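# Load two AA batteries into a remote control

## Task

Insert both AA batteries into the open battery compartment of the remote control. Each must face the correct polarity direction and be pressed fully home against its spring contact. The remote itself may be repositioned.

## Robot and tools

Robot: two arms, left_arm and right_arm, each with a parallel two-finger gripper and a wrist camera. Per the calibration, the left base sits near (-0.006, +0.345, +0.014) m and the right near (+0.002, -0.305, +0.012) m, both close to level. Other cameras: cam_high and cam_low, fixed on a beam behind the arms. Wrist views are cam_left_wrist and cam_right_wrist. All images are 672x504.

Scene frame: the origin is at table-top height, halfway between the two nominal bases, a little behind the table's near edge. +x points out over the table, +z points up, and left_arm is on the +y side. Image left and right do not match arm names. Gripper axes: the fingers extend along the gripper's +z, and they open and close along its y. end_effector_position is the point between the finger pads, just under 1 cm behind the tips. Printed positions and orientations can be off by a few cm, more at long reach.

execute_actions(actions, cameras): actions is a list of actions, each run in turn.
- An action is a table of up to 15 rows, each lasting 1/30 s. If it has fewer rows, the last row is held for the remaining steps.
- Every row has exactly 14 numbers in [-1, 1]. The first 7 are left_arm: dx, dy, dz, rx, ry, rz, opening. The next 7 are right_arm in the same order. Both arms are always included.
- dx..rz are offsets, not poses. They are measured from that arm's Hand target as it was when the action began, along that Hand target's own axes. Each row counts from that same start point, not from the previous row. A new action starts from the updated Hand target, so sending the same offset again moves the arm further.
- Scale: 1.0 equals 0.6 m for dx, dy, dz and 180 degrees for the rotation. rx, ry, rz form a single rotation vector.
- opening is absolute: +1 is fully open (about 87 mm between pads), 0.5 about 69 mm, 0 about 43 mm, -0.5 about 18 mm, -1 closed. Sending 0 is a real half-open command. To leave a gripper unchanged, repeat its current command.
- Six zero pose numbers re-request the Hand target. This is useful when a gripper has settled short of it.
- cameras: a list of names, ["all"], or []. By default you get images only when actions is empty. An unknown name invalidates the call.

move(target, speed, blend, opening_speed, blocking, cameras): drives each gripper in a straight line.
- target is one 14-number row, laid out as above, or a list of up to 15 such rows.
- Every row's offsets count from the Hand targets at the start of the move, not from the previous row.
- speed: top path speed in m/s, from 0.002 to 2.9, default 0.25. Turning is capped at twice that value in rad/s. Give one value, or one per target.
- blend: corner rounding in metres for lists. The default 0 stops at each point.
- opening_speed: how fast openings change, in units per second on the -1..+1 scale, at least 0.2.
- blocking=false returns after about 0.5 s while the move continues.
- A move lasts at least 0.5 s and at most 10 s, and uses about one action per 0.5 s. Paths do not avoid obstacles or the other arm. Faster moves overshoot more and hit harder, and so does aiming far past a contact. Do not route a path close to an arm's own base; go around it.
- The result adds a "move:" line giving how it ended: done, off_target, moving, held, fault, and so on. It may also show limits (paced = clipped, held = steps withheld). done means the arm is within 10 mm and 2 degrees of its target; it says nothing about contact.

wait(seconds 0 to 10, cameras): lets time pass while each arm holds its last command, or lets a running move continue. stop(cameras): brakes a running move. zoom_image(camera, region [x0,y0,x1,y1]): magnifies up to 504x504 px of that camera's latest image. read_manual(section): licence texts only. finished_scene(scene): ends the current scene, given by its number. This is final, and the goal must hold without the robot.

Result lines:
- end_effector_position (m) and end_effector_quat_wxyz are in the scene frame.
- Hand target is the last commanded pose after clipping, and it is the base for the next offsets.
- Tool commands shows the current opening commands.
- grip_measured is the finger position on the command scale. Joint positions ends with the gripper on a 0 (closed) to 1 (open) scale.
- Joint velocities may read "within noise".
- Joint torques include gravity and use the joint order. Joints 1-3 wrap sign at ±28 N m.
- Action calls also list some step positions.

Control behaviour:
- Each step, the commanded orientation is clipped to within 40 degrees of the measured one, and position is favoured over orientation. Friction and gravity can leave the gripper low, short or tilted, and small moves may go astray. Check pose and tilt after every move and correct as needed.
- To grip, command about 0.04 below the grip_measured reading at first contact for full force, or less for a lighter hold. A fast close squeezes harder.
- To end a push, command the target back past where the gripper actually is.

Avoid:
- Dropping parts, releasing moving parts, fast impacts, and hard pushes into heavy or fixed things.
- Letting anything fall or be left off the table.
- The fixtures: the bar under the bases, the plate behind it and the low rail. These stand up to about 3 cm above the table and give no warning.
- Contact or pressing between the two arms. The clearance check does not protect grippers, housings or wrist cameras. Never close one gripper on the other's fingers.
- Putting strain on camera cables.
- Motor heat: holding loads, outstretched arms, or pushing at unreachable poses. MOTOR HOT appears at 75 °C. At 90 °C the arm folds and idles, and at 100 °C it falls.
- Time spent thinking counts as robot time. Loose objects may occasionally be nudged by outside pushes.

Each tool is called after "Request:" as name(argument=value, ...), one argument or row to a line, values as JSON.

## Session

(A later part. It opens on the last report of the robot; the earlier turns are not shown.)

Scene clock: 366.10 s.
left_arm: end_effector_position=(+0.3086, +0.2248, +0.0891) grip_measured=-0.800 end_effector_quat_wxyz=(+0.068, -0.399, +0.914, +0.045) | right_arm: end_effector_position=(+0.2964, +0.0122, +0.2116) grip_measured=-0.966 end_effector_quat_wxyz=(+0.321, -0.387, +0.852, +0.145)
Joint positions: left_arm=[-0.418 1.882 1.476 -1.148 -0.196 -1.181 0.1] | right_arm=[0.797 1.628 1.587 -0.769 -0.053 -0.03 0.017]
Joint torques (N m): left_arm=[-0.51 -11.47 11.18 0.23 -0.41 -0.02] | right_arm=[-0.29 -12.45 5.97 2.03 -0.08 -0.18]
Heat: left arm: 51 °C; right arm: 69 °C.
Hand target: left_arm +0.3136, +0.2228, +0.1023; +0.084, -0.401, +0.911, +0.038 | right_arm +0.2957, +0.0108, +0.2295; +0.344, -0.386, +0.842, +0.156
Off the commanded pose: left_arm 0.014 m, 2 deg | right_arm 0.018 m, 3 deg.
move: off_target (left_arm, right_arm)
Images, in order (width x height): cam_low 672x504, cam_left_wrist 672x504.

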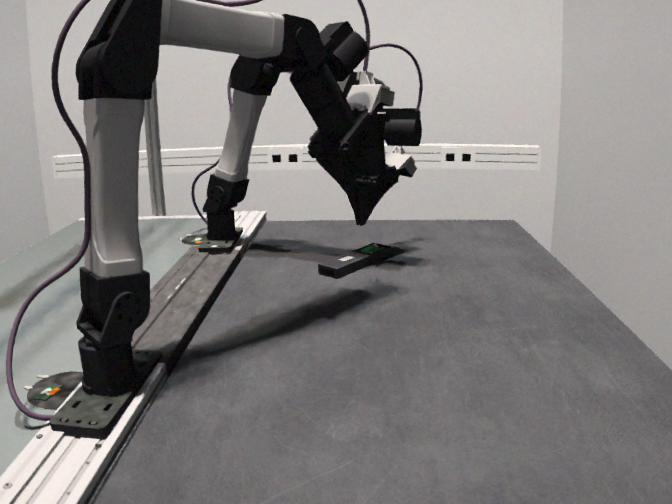

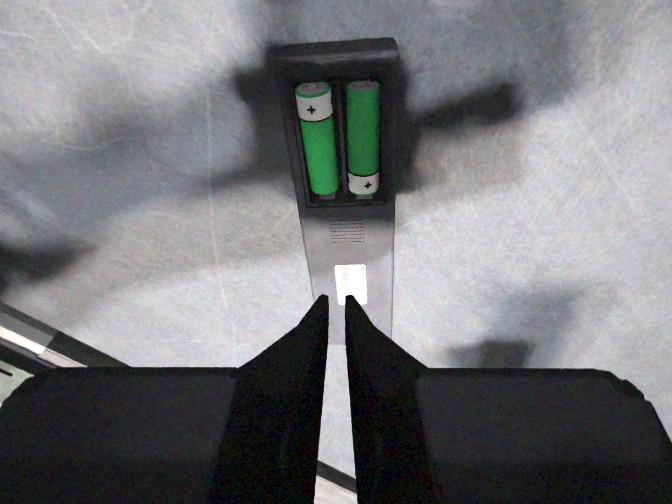

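Request:
move(
  target=[
    [-0.068,0.026,0.03,0,0,0,-0.8,0,0,0,0,0,0,-1],
    [-0.068,0.026,0.108,0,0,0,-0.8,0,0,0,0,0,0,-1],
  ],
  speed=0.12,
  cameras=["cam_left_wrist","cam_low"],
)

Request:
zoom_image(
  camera="cam_left_wrist",
  region=[220, 150, 450, 350],
)

Request:
zoom_image(
  camera="cam_low",
  region=[310, 210, 400, 285],
)

Scene clock: 368.93 s.
left_arm: end_effector_position=(+0.3375, +0.2709, +0.0521) grip_measured=-0.800 end_effector_quat_wxyz=(+0.084, -0.405, +0.910, +0.035) | right_arm: end_effector_position=(+0.2964, +0.0122, +0.2116) grip_measured=-0.966 end_effector_quat_wxyz=(+0.321, -0.387, +0.852, +0.145)
Joint positions: left_arm=[-0.269 1.921 1.386 -0.953 -0.196 -1.04 0.1] | right_arm=[0.797 1.628 1.587 -0.769 -0.053 -0.03 0.017]
Joint torques (N m): left_arm=[0.16 -9.14 6.87 0.77 -0.32 0.18] | right_arm=[-0.31 -12.45 5.96 2.03 -0.07 -0.18]
Heat: left arm: 51 °C; right arm: 69 °C.
Hand target: left_arm +0.3372, +0.2717, +0.0461; +0.084, -0.401, +0.911, +0.038 | right_arm +0.2957, +0.0108, +0.2295; +0.344, -0.386, +0.842, +0.156
Off the commanded pose: left_arm 0.006 m, 1 deg | right_arm 0.018 m, 3 deg.
move: off_target (right_arm)
Images, in order (width x height): cam_low 672x504, cam_left_wrist 672x504.

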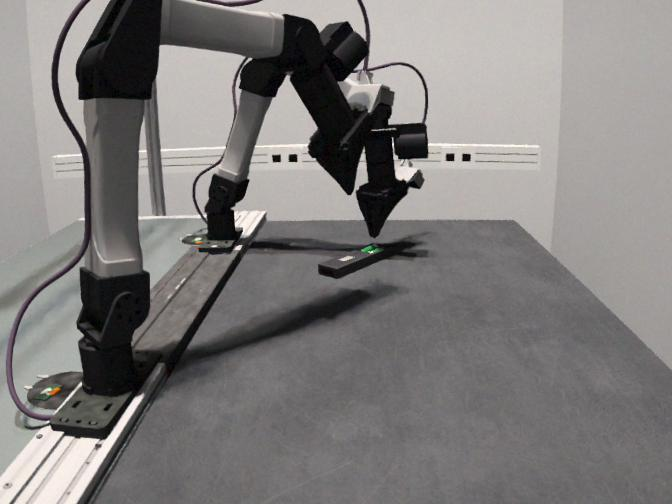

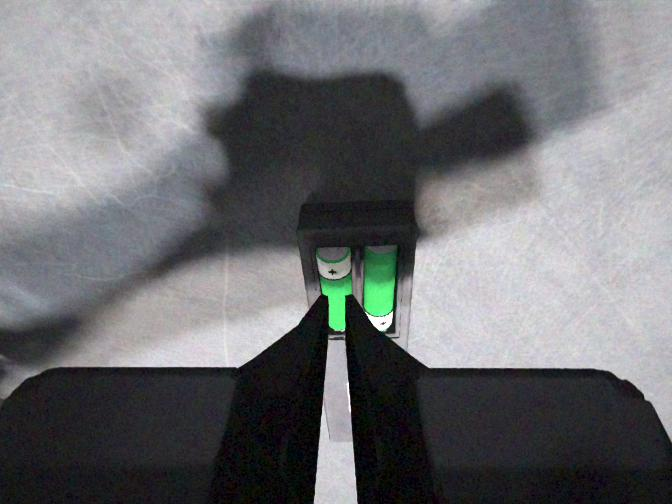

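Scaled by 2.191 from the camera's 672x504 image, which has a finer 960x720 frame.

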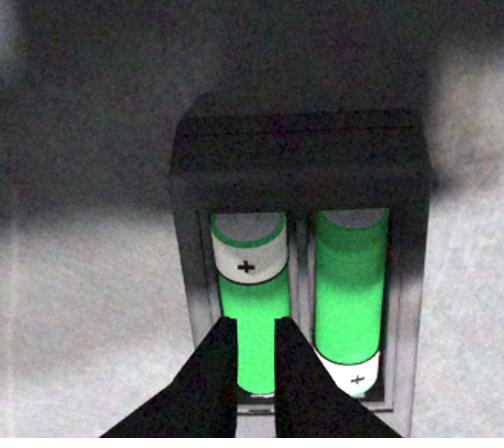

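Scaled by 5.600 from the camera's 672x504 image, which has a finer 960x720 frame.

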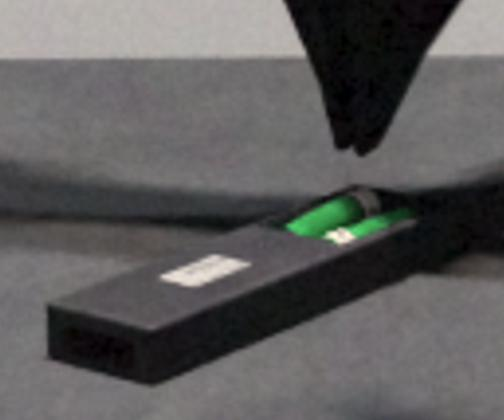

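Request:
move(
  target=[
    [0.0,0.0,0.08,0,0,0,-0.8,0,0,0,0,0,0,-1],
    [0.005,0,0.14,0,0,0,-0.8,0,0,0,0,0,0,-1],
  ],
  speed=0.07,
  blend=0.01,
  cameras=["cam_left_wrist","cam_low"],
)

Request:
zoom_image(
  camera="cam_left_wrist",
  region=[220, 180, 450, 380],
)

Request:
zoom_image(
  camera="cam_low",
  region=[310, 210, 400, 285],
)

Scene clock: 370.77 s.
left_arm: end_effector_position=(+0.3385, +0.2757, +0.0232) grip_measured=-0.796 end_effector_quat_wxyz=(+0.081, -0.396, +0.914, +0.017) | right_arm: end_effector_position=(+0.2964, +0.0122, +0.2116) grip_measured=-0.966 end_effector_quat_wxyz=(+0.321, -0.387, +0.852, +0.145)
Joint positions: left_arm=[-0.237 1.943 1.294 -0.816 -0.158 -0.987 0.102] | right_arm=[0.797 1.628 1.587 -0.769 -0.053 -0.03 0.017]
Joint torques (N m): left_arm=[0.55 0.85 0.34 2.5 -0.6 -0.01] | right_arm=[-0.31 -12.45 5.97 2.02 -0.07 -0.18]
Heat: left arm: 51 °C; right arm: 70 °C.
Hand target: left_arm +0.3455, +0.2810, -0.0370; +0.084, -0.401, +0.911, +0.038 | right_arm +0.2957, +0.0108, +0.2295; +0.344, -0.386, +0.842, +0.156
Off the commanded pose: left_arm 0.061 m, 2 deg | right_arm 0.018 m, 3 deg.
move: off_target (left_arm, right_arm)
Images, in order (width x height): cam_low 672x504, cam_left_wrist 672x504.

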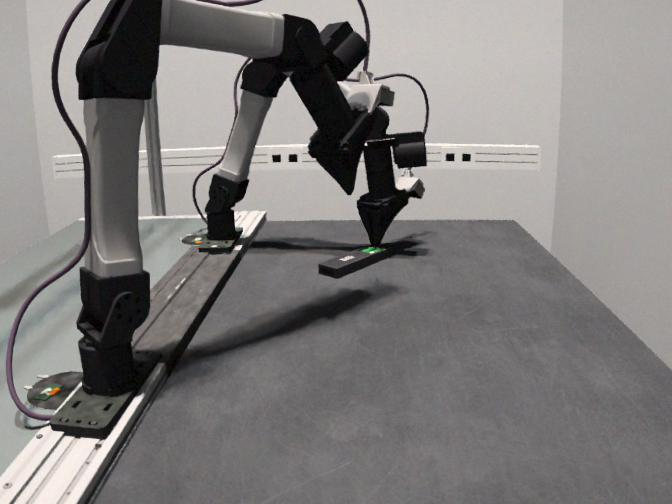

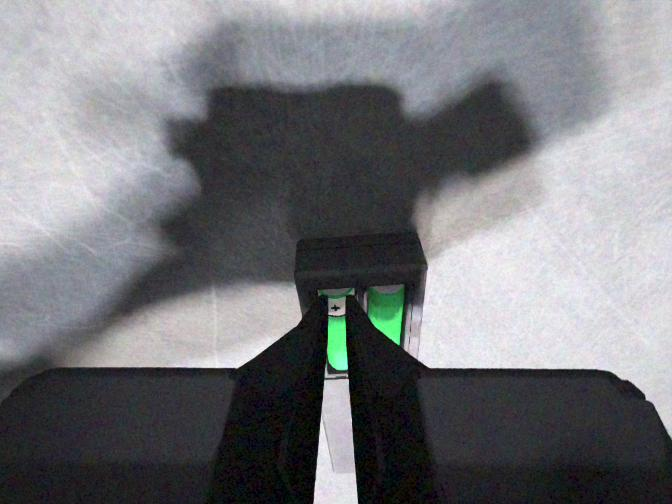

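Scaled by 2.191 from the camera's 672x504 image, which has a finer 960x720 frame.

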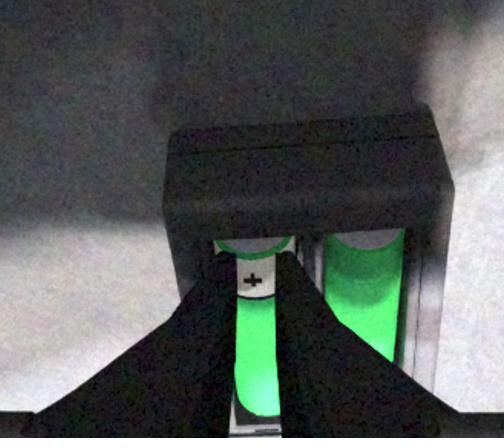

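Scaled by 5.600 from the camera's 672x504 image, which has a finer 960x720 frame.

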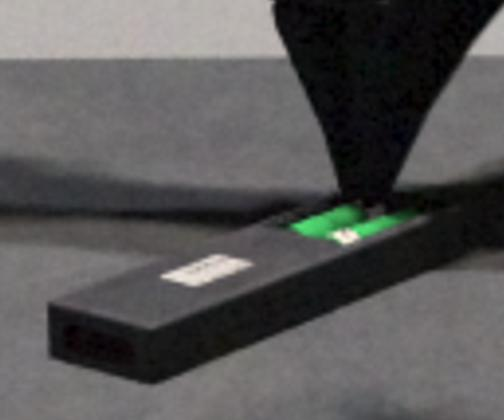

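Request:
move(
  target=[
    [0.045,0.0,0.02,0,0,0,-0.8,0,0,0,0,0,0,-1],
  ],
  speed=0.07,
  cameras=["cam_left_wrist","cam_low"],
)

Request:
zoom_image(
  camera="cam_left_wrist",
  region=[220, 180, 450, 380],
)

Request:
zoom_image(
  camera="cam_low",
  region=[310, 210, 400, 285],
)

Request:
move(
  target=[
    [-0.03,0.0,0.0,0,0,0,-0.8,0,0,0,0,0,0,-1],
    [-0.03,0.01,-0.15,0,0,0,-0.8,0,0,0,0,0,0,-1],
    [0.03,0.0,-0.25,0,0,0,-0.8,0,0,0,0,0,0,-1],
  ],
  speed=0.1,
  cameras=["cam_left_wrist","cam_low"],
)

Request:
zoom_image(
  camera="cam_left_wrist",
  region=[220, 20, 450, 220],
)

Request:
zoom_image(
  camera="cam_low",
  region=[310, 210, 400, 285],
)

Scene clock: 372.23 s.
left_arm: end_effector_position=(+0.3368, +0.2733, +0.0225) grip_measured=-0.797 end_effector_quat_wxyz=(+0.113, -0.395, +0.911, +0.023) | right_arm: end_effector_position=(+0.2964, +0.0122, +0.2116) grip_measured=-0.966 end_effector_quat_wxyz=(+0.321, -0.387, +0.852, +0.145)
Joint positions: left_arm=[-0.268 1.901 1.232 -0.753 -0.209 -1.011 0.102] | right_arm=[0.797 1.628 1.587 -0.769 -0.053 -0.03 0.017]
Joint torques (N m): left_arm=[-1.25 3.56 -2.52 2.53 -0.22 -0.34] | right_arm=[-0.29 -12.46 5.97 2.02 -0.07 -0.18]
Heat: left arm: 51 °C; right arm: 70 °C.
Hand target: left_arm +0.3292, +0.2630, -0.0537; +0.084, -0.401, +0.911, +0.038 | right_arm +0.2957, +0.0108, +0.2295; +0.344, -0.386, +0.842, +0.156
Off the commanded pose: left_arm 0.077 m, 4 deg | right_arm 0.018 m, 3 deg.
move: off_target (left_arm, right_arm)
Images, in order (width x height): cam_low 672x504, cam_left_wrist 672x504.

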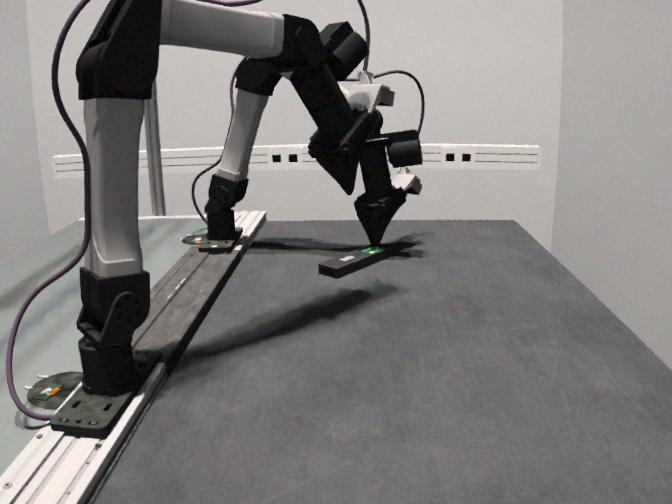

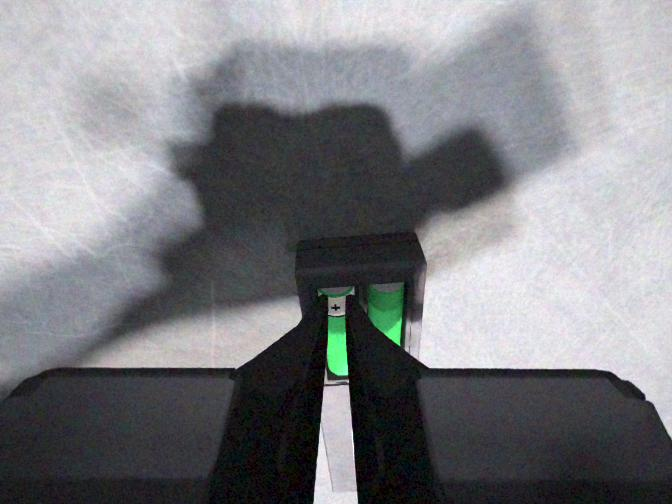

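Scaled by 2.191 from the camera's 672x504 image, which has a finer 960x720 frame.

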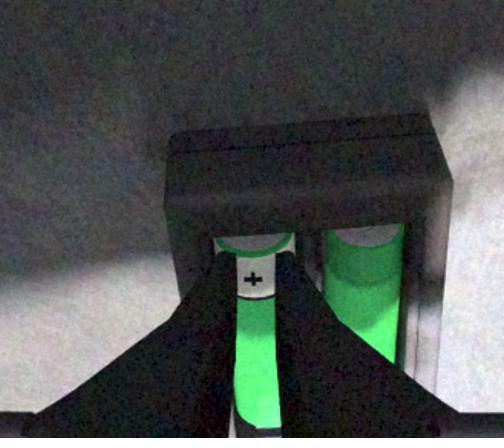

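Scaled by 5.600 from the camera's 672x504 image, which has a finer 960x720 frame.

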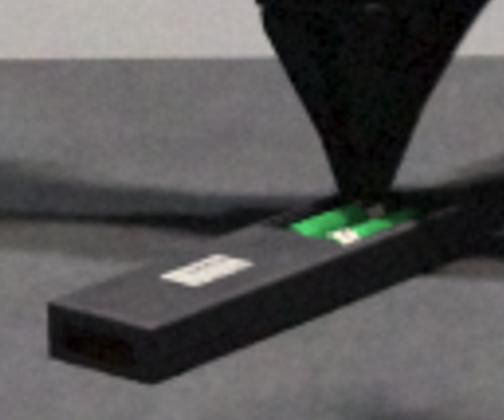

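Scene clock: 375.80 s.
left_arm: end_effector_position=(+0.2927, +0.2314, +0.0775) grip_measured=-0.800 end_effector_quat_wxyz=(+0.068, -0.398, +0.914, +0.044) | right_arm: end_effector_position=(+0.2964, +0.0122, +0.2116) grip_measured=-0.966 end_effector_quat_wxyz=(+0.321, -0.387, +0.852, +0.145)
Joint positions: left_arm=[-0.415 1.826 1.358 -1.085 -0.195 -1.177 0.1] | right_arm=[0.797 1.628 1.587 -0.769 -0.053 -0.03 0.017]
Joint torques (N m): left_arm=[-0.46 -10.82 11.17 0.24 -0.41 -0.05] | right_arm=[-0.31 -12.45 5.97 2.02 -0.08 -0.18]
Heat: left arm: 50 °C; right arm: 70 °C.
Hand target: left_arm +0.2987, +0.2295, +0.0904; +0.084, -0.401, +0.911, +0.038 | right_arm +0.2957, +0.0108, +0.2295; +0.344, -0.386, +0.842, +0.156
Off the commanded pose: left_arm 0.014 m, 2 deg | right_arm 0.018 m, 3 deg.
move: off_target (left_arm, right_arm)
Images, in order (width x height): cam_low 672x504, cam_left_wrist 672x504.

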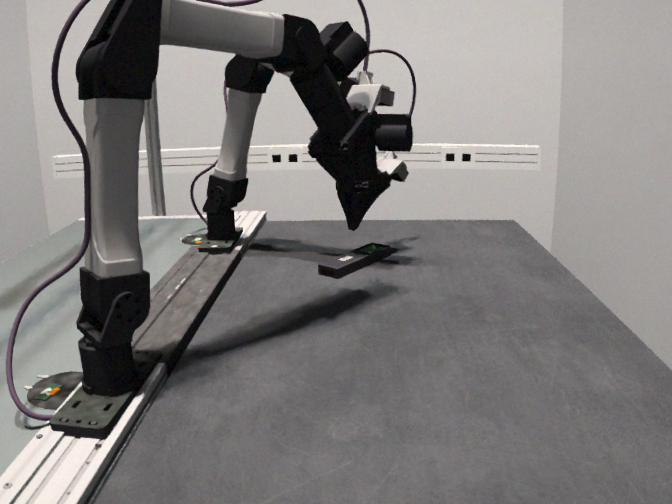

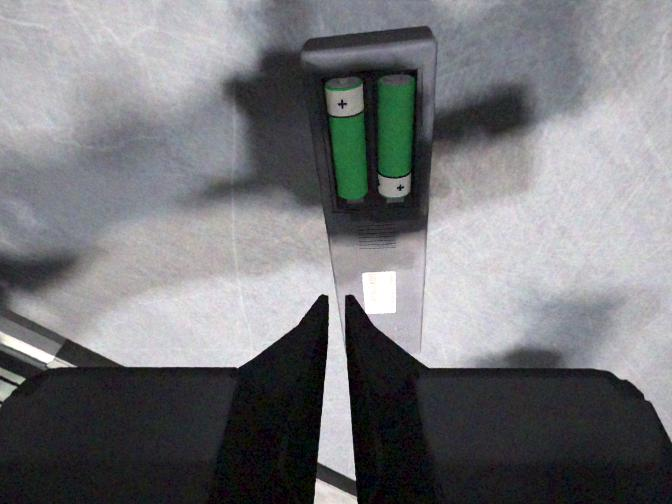

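Scaled by 2.191 from the camera's 672x504 image, which has a finer 960x720 frame.

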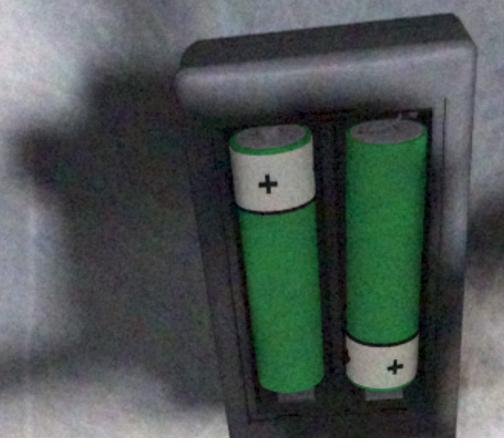

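Scaled by 5.600 from the camera's 672x504 image, which has a finer 960x720 frame.

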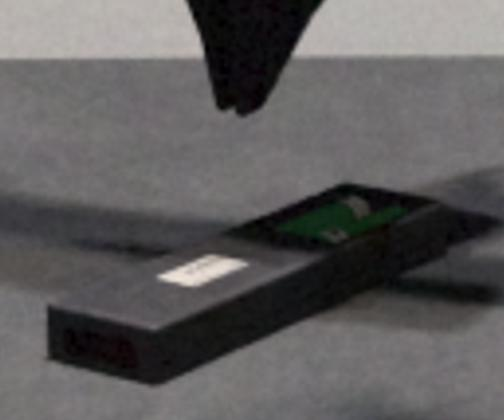

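Request:
move(
  target=[
    [0.05,0.15,-0.28,0,0,0,-0.8,0,0,0,0,0,0,-1],
    [0.05,0.2,-0.3,0,0,0,-0.8,-0.05,0.19,0.28,0,0,0,-1],
  ],
  speed=0.2,
  blend=0.03,
  cameras=["all"],
)

Request:
zoom_image(
  camera="cam_right_wrist",
  region=[240, 20, 360, 180],
)

Request:
zoom_image(
  camera="cam_low",
  region=[310, 230, 400, 285],
)

Request:
zoom_image(
  camera="cam_high",
  region=[290, 140, 370, 220],
)

Scene clock: 378.70 s.
left_arm: end_effector_position=(+0.1748, +0.2626, +0.2665) grip_measured=-0.800 end_effector_quat_wxyz=(+0.168, -0.388, +0.902, -0.085) | right_arm: end_effector_position=(+0.2959, +0.1858, +0.1224) grip_measured=-0.966 end_effector_quat_wxyz=(+0.334, -0.394, +0.842, +0.153)
Joint positions: left_arm=[-0.482 1.185 1.508 -1.556 -0.166 -1.202 0.1] | right_arm=[1.06 2.161 1.953 -0.576 0.122 0.137 0.017]
Joint torques (N m): left_arm=[0.5 -2.67 5.87 0.95 -0.17 0.22] | right_arm=[0.06 -12.72 8.88 1.87 0.19 0.04]
Heat: left arm: 50 °C; right arm: 70 °C.
Hand target: left_arm +0.1682, +0.2644, +0.2620; +0.084, -0.401, +0.911, +0.038 | right_arm +0.3004, +0.1904, +0.1302; +0.344, -0.386, +0.842, +0.156
Off the commanded pose: left_arm 0.008 m, 17 deg | right_arm 0.010 m, 2 deg.
joint sent to its limit (left arm) — joint 4 (wrist pitch), lower limit. The joint targets are off in orientation, not in position.
move: off_target (left_arm)

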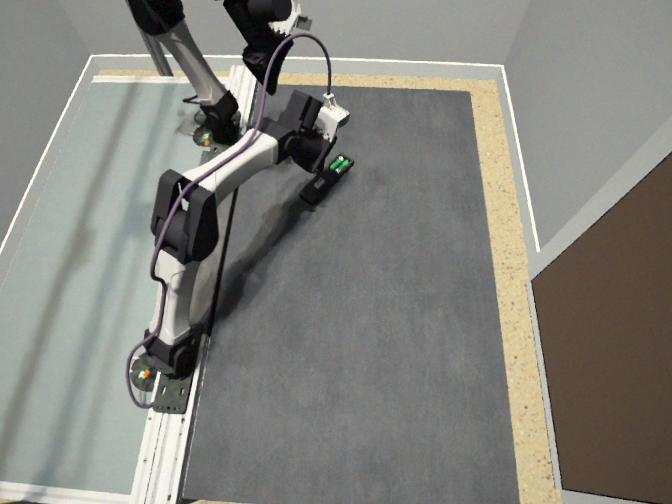

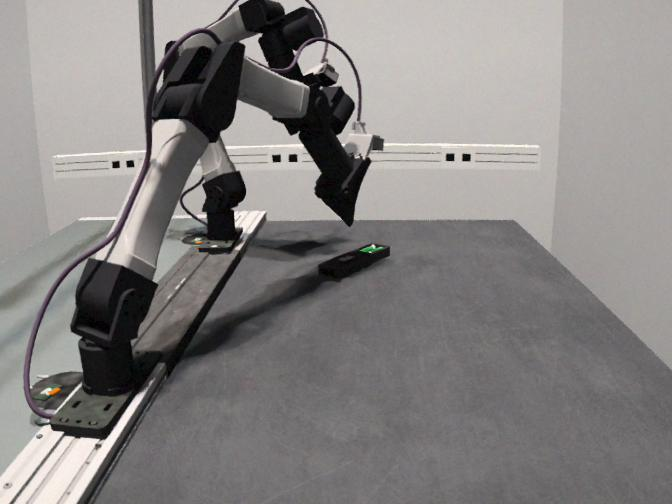

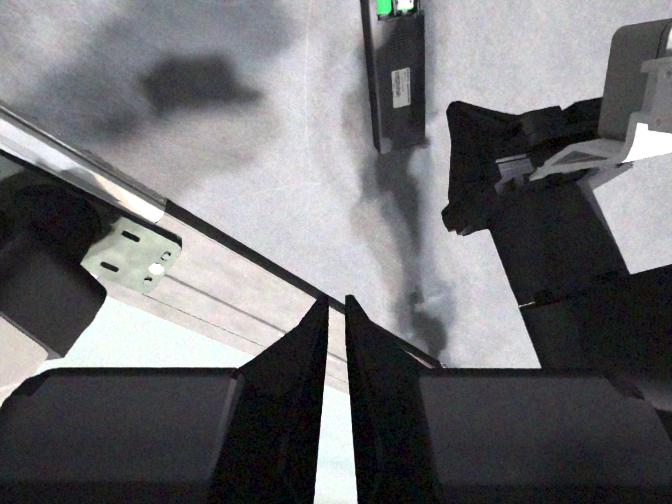

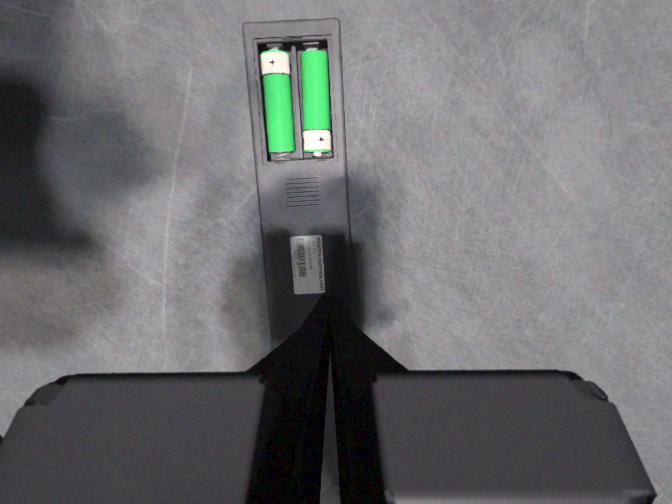

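Scaled by 3.150 from the camera's 672x504 image, which has a finer 960x720 frame.

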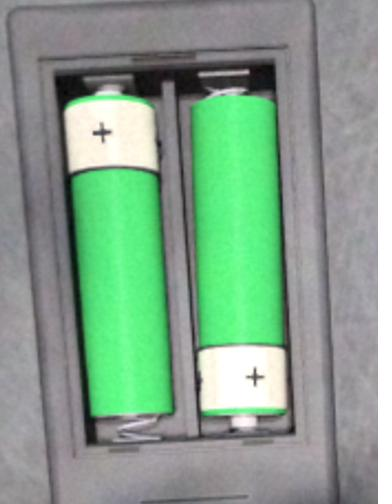

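Scaled by 5.600 from the camera's 672x504 image, which has a finer 960x720 frame.

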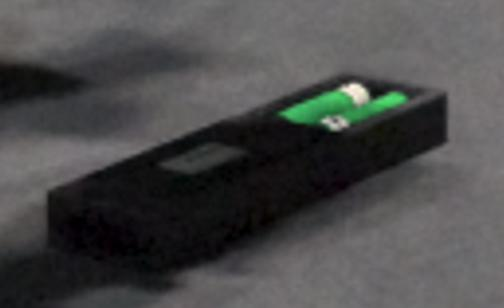

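Scaled by 6.300 from the camera's 672x504 image, which has a finer 960x720 frame.

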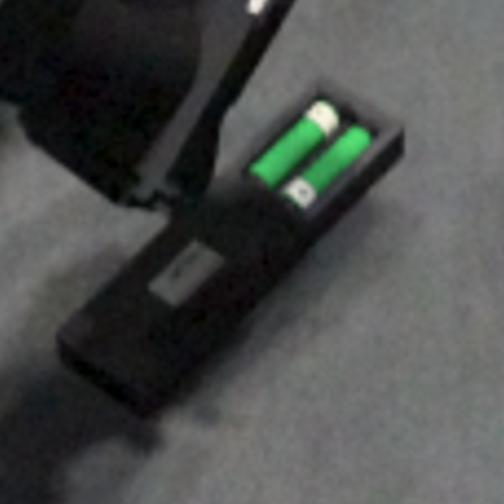

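Request:
move(
  target=[
    [0,0,0,0,0,0,-0.8,0,-0.1,-0.28,0,0,0,-1],
    [-0.131,-0.189,0.31,0,0,0,-0.8,0.05,-0.19,-0.28,0,0,0,-1],
    [-0.131,-0.189,0.387,0,0,0,-0.8,0.05,-0.19,-0.28,0,0,0,-1],
  ],
  speed=0.2,
  blend=0.01,
  cameras=["cam_left_wrist","cam_low"],
)

Request:
zoom_image(
  camera="cam_left_wrist",
  region=[220, 150, 450, 350],
)

Request:
zoom_image(
  camera="cam_low",
  region=[310, 210, 400, 285],
)

Scene clock: 382.43 s.
left_arm: end_effector_position=(+0.3323, +0.2756, +0.0529) grip_measured=-0.800 end_effector_quat_wxyz=(+0.083, -0.405, +0.910, +0.036) | right_arm: end_effector_position=(+0.2962, +0.0123, +0.2118) grip_measured=-0.966 end_effector_quat_wxyz=(+0.321, -0.387, +0.852, +0.145)
Joint positions: left_arm=[-0.26 1.901 1.363 -0.951 -0.195 -1.03 0.1] | right_arm=[0.798 1.628 1.587 -0.769 -0.053 -0.03 0.017]
Joint torques (N m): left_arm=[0.13 -9.21 6.94 0.76 -0.32 0.18] | right_arm=[-0.35 -12.45 5.98 2.02 -0.08 -0.18]
Heat: left arm: 50 °C; right arm: 71 °C.
Hand target: left_arm +0.3325, +0.2763, +0.0481; +0.084, -0.401, +0.911, +0.038 | right_arm +0.2956, +0.0108, +0.2297; +0.344, -0.386, +0.842, +0.156
Off the commanded pose: left_arm 0.005 m, 1 deg | right_arm 0.018 m, 3 deg.
move: off_target (right_arm)
Images, in order (width x height): cam_low 672x504, cam_left_wrist 672x504.

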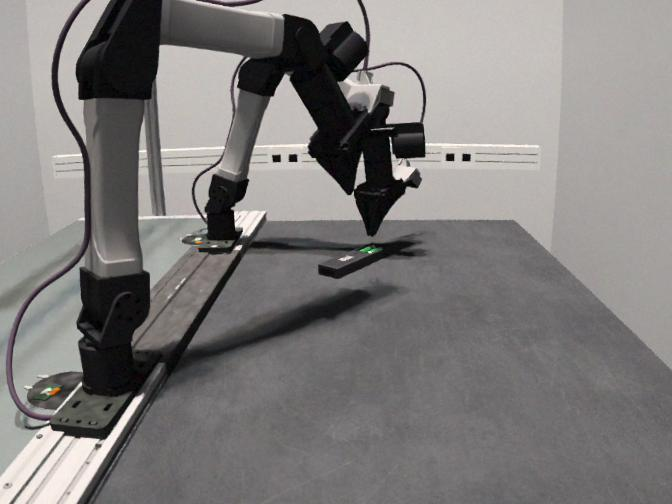

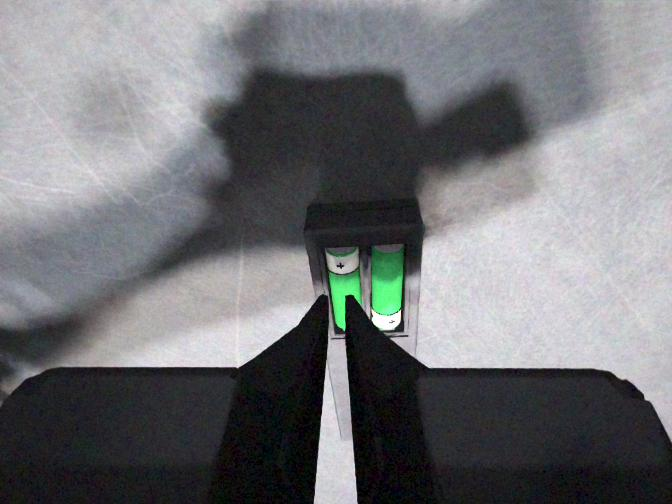

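Scaled by 2.191 from the camera's 672x504 image, which has a finer 960x720 frame.

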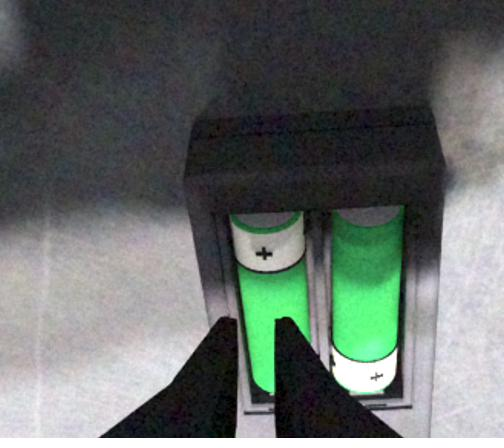

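Scaled by 5.600 from the camera's 672x504 image, which has a finer 960x720 frame.

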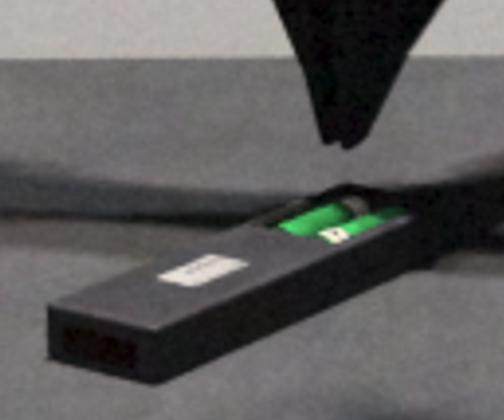

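Request:
move(
  target=[
    [-0.013,-0.02,-0.03,0,0,0,-0.8,0,0,0,0,0,0,-1],
    [-0.013,-0.008,0.0,0,0,0,-0.8,0,0,0,0,0,0,-1],
    [-0.005,-0.008,0.07,0,0,0,-0.8,0,0,0,0,0,0,-1],
    [0.02,-0.005,0.14,0,0,0,-0.8,0,0,0,0,0,0,-1],
  ],
  speed=0.08,
  blend=[0,0,0.005,0],
  cameras=["cam_left_wrist","cam_low"],
)

Request:
zoom_image(
  camera="cam_left_wrist",
  region=[220, 180, 450, 380],
)

Request:
zoom_image(
  camera="cam_low",
  region=[310, 210, 400, 285],
)

Scene clock: 385.93 s.
left_arm: end_effector_position=(+0.3361, +0.2803, +0.0239) grip_measured=-0.799 end_effector_quat_wxyz=(+0.096, -0.401, +0.911, +0.027) | right_arm: end_effector_position=(+0.2963, +0.0123, +0.2118) grip_measured=-0.966 end_effector_quat_wxyz=(+0.321, -0.387, +0.852, +0.145)
Joint positions: left_arm=[-0.242 1.917 1.262 -0.796 -0.192 -1 0.1] | right_arm=[0.798 1.628 1.587 -0.769 -0.053 -0.03 0.017]
Joint torques (N m): left_arm=[-0.17 1.14 -0.14 2.43 -0.33 0.01] | right_arm=[-0.32 -12.45 5.98 2.02 -0.08 -0.18]
Heat: left arm: 49 °C; right arm: 71 °C.
Hand target: left_arm +0.3371, +0.2771, -0.0368; +0.084, -0.401, +0.911, +0.038 | right_arm +0.2957, +0.0108, +0.2297; +0.344, -0.386, +0.842, +0.156
Off the commanded pose: left_arm 0.061 m, 2 deg | right_arm 0.018 m, 3 deg.
move: off_target (left_arm, right_arm)
Images, in order (width x height): cam_low 672x504, cam_left_wrist 672x504.

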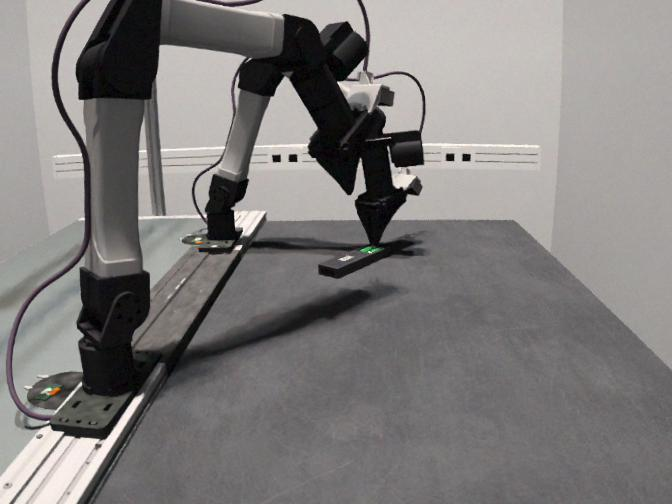

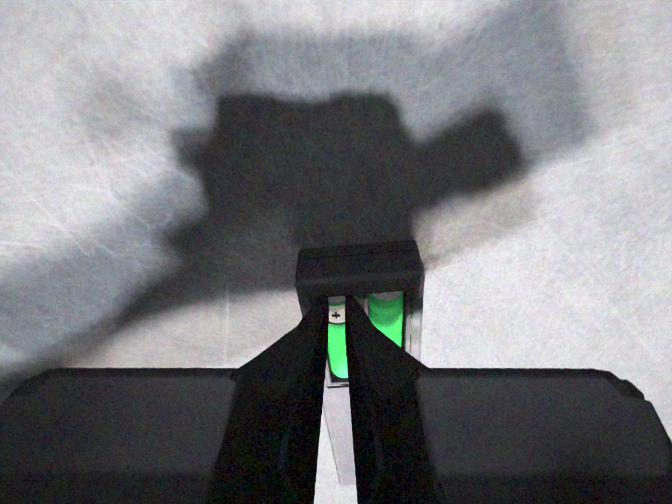

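Scaled by 2.191 from the camera's 672x504 image, which has a finer 960x720 frame.

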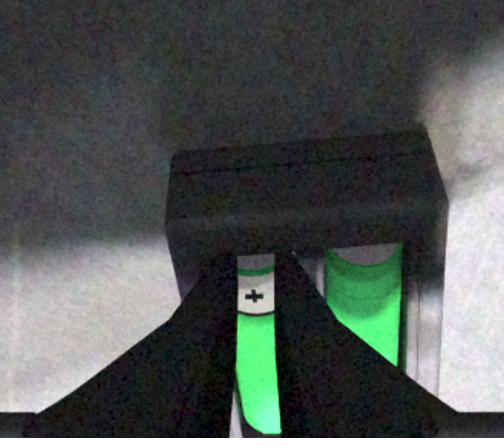

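Scaled by 5.600 from the camera's 672x504 image, which has a finer 960x720 frame.

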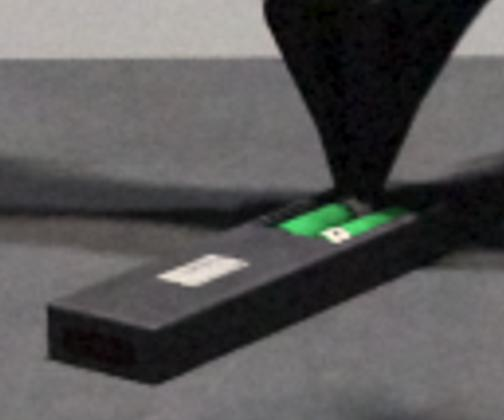

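Request:
move(
  target=[
    [0.04,0.0,0.03,0,0,0,-0.8,0,0,0,0,0,0,-1],
    [0.0,0.0,0.03,0,0,0,-0.8,0,0,0,0,0,0,-1],
    [0.0,0.0,-0.2,0,0,0,-0.8,0,0,0,0,0,0,-1],
    [0.05,0.15,-0.5,0,0,0,-0.8,0,0,0,0,0,0,-1],
    [0.09,0.2,-0.52,0,0,0,-0.8,-0.05,0.19,0.28,0,0,0,-1],
  ],
  speed=[0.08,0.08,0.12,0.25,0.25],
  cameras=["all"],
)

Request:
zoom_image(
  camera="cam_right_wrist",
  region=[240, 10, 360, 170],
)

Request:
zoom_image(
  camera="cam_low",
  region=[340, 235, 400, 275],
)

Request:
zoom_image(
  camera="cam_high",
  region=[315, 145, 365, 195],
)

Scene clock: 392.17 s.
left_arm: end_effector_position=(+0.1813, +0.2781, +0.2640) grip_measured=-0.800 end_effector_quat_wxyz=(+0.171, -0.385, +0.904, -0.067) | right_arm: end_effector_position=(+0.2951, +0.1866, +0.1221) grip_measured=-0.966 end_effector_quat_wxyz=(+0.334, -0.395, +0.842, +0.153)
Joint positions: left_arm=[-0.409 1.199 1.514 -1.556 -0.17 -1.123 0.1] | right_arm=[1.062 2.162 1.953 -0.574 0.121 0.137 0.017]
Joint torques (N m): left_arm=[-0.46 -2.8 6.06 0.95 -0.17 -0.01] | right_arm=[0.05 -12.81 8.88 1.85 0.15 -0.04]
Heat: left arm: 49 °C; right arm: 71 °C.
Hand target: left_arm +0.1744, +0.2765, +0.2602; +0.084, -0.401, +0.911, +0.038 | right_arm +0.3004, +0.1903, +0.1301; +0.344, -0.386, +0.842, +0.156
Off the commanded pose: left_arm 0.008 m, 16 deg | right_arm 0.010 m, 2 deg.
joint sent to its limit (left arm) — joint 4 (wrist pitch), lower limit. The joint targets are off in orientation, not in position.
move: off_target (left_arm)

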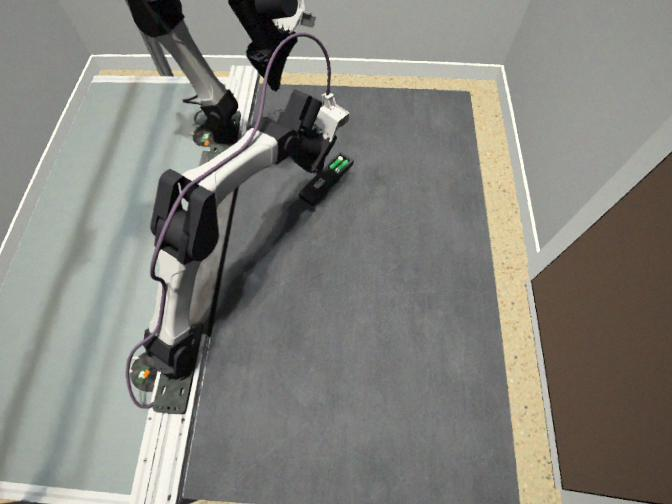

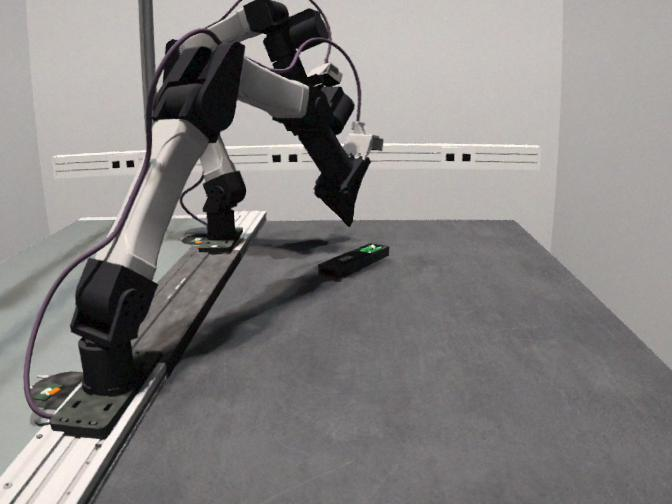

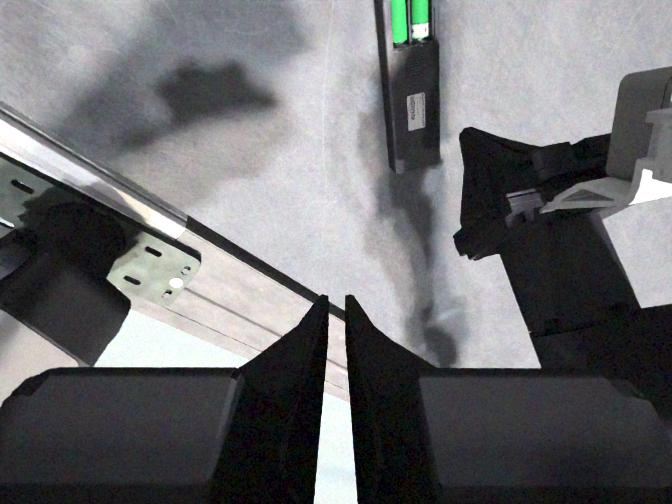

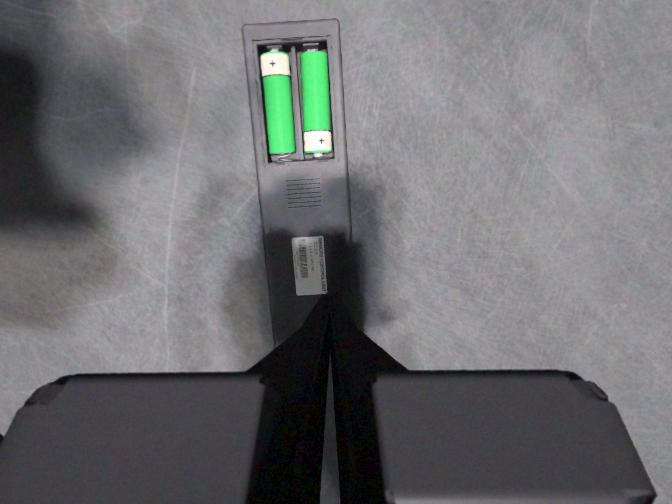

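Scaled by 3.150 from the camera's 672x504 image, which has a finer 960x720 frame.

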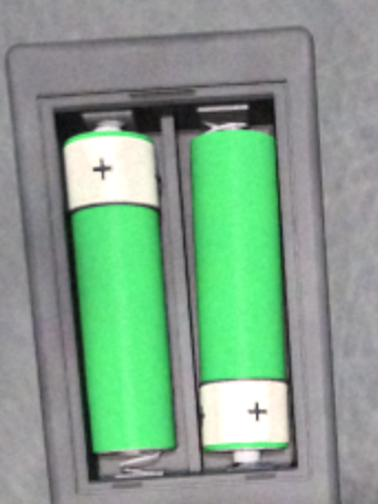

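Scaled by 8.400 from the camera's 672x504 image, which has a finer 960x720 frame.

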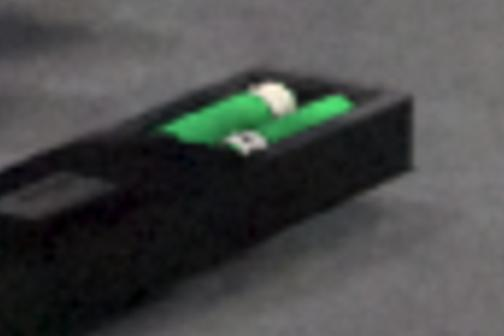

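Scaled by 10.080 from the camera's 672x504 image, which has a finer 960x720 frame.

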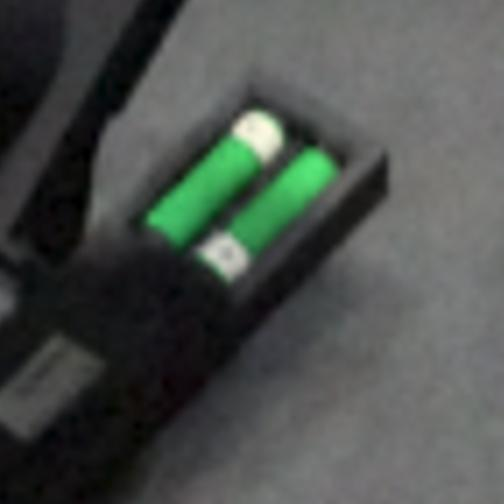

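Request:
move(
  target=[
    [0,0,0,0,0,0,-0.8,0,-0.1,-0.28,0,0,0,-1],
    [-0.14,-0.19,0.3,0,0,0,-0.8,0.05,-0.19,-0.28,0,0,0,-1],
  ],
  speed=0.2,
  blend=0.01,
  cameras=["cam_left_wrist","cam_low"],
)

Request:
zoom_image(
  camera="cam_left_wrist",
  region=[260, 150, 440, 320],
)

Request:
zoom_image(
  camera="cam_low",
  region=[310, 210, 400, 285],
)

Scene clock: 395.73 s.
left_arm: end_effector_position=(+0.3270, +0.2852, +0.0958) grip_measured=-0.800 end_effector_quat_wxyz=(+0.070, -0.404, +0.911, +0.044) | right_arm: end_effector_position=(+0.2962, +0.0123, +0.2115) grip_measured=-0.966 end_effector_quat_wxyz=(+0.321, -0.387, +0.852, +0.145)
Joint positions: left_arm=[-0.24 1.869 1.495 -1.142 -0.191 -1.01 0.1] | right_arm=[0.798 1.628 1.586 -0.769 -0.053 -0.03 0.017]
Joint torques (N m): left_arm=[0.14 -9.2 10.11 0.74 -0.33 0.14] | right_arm=[-0.35 -12.45 5.98 2.04 -0.08 -0.18]
Heat: left arm: 48 °C; right arm: 71 °C.
Hand target: left_arm +0.3364, +0.2848, +0.0985; +0.084, -0.401, +0.911, +0.038 | right_arm +0.2957, +0.0108, +0.2294; +0.344, -0.386, +0.842, +0.156
Off the commanded pose: left_arm 0.010 m, 2 deg | right_arm 0.018 m, 3 deg.
move: off_target (right_arm)
Images, in order (width x height): cam_low 672x504, cam_left_wrist 672x504.

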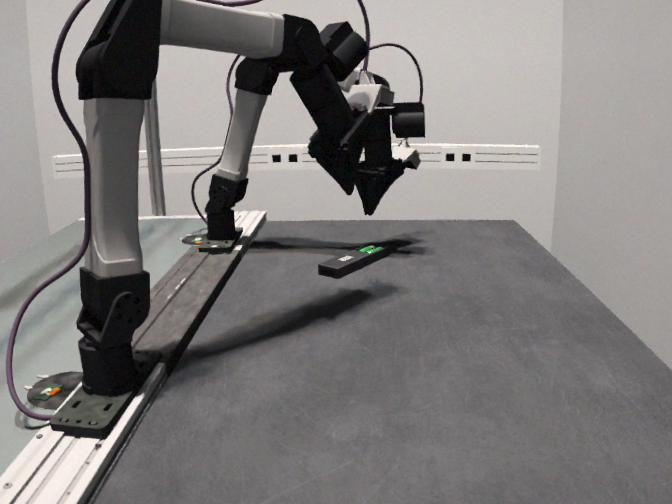

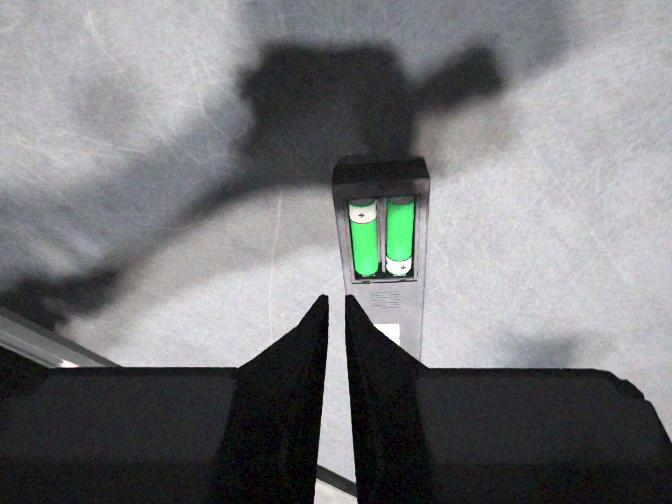

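Scaled by 2.800 from the camera's 672x504 image, which has a finer 960x720 frame.

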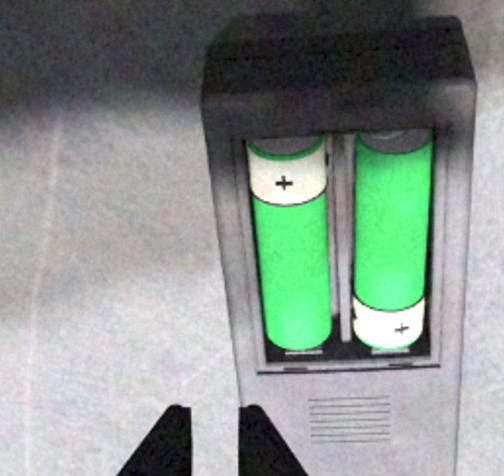

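Scaled by 5.600 from the camera's 672x504 image, which has a finer 960x720 frame.

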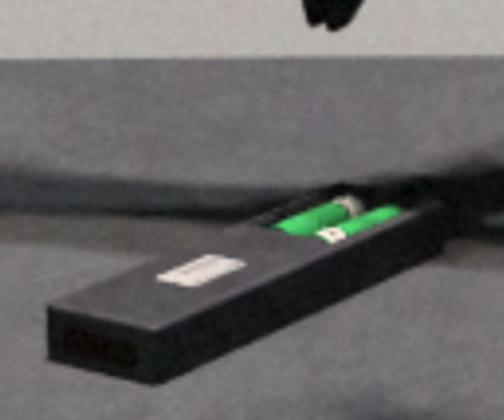

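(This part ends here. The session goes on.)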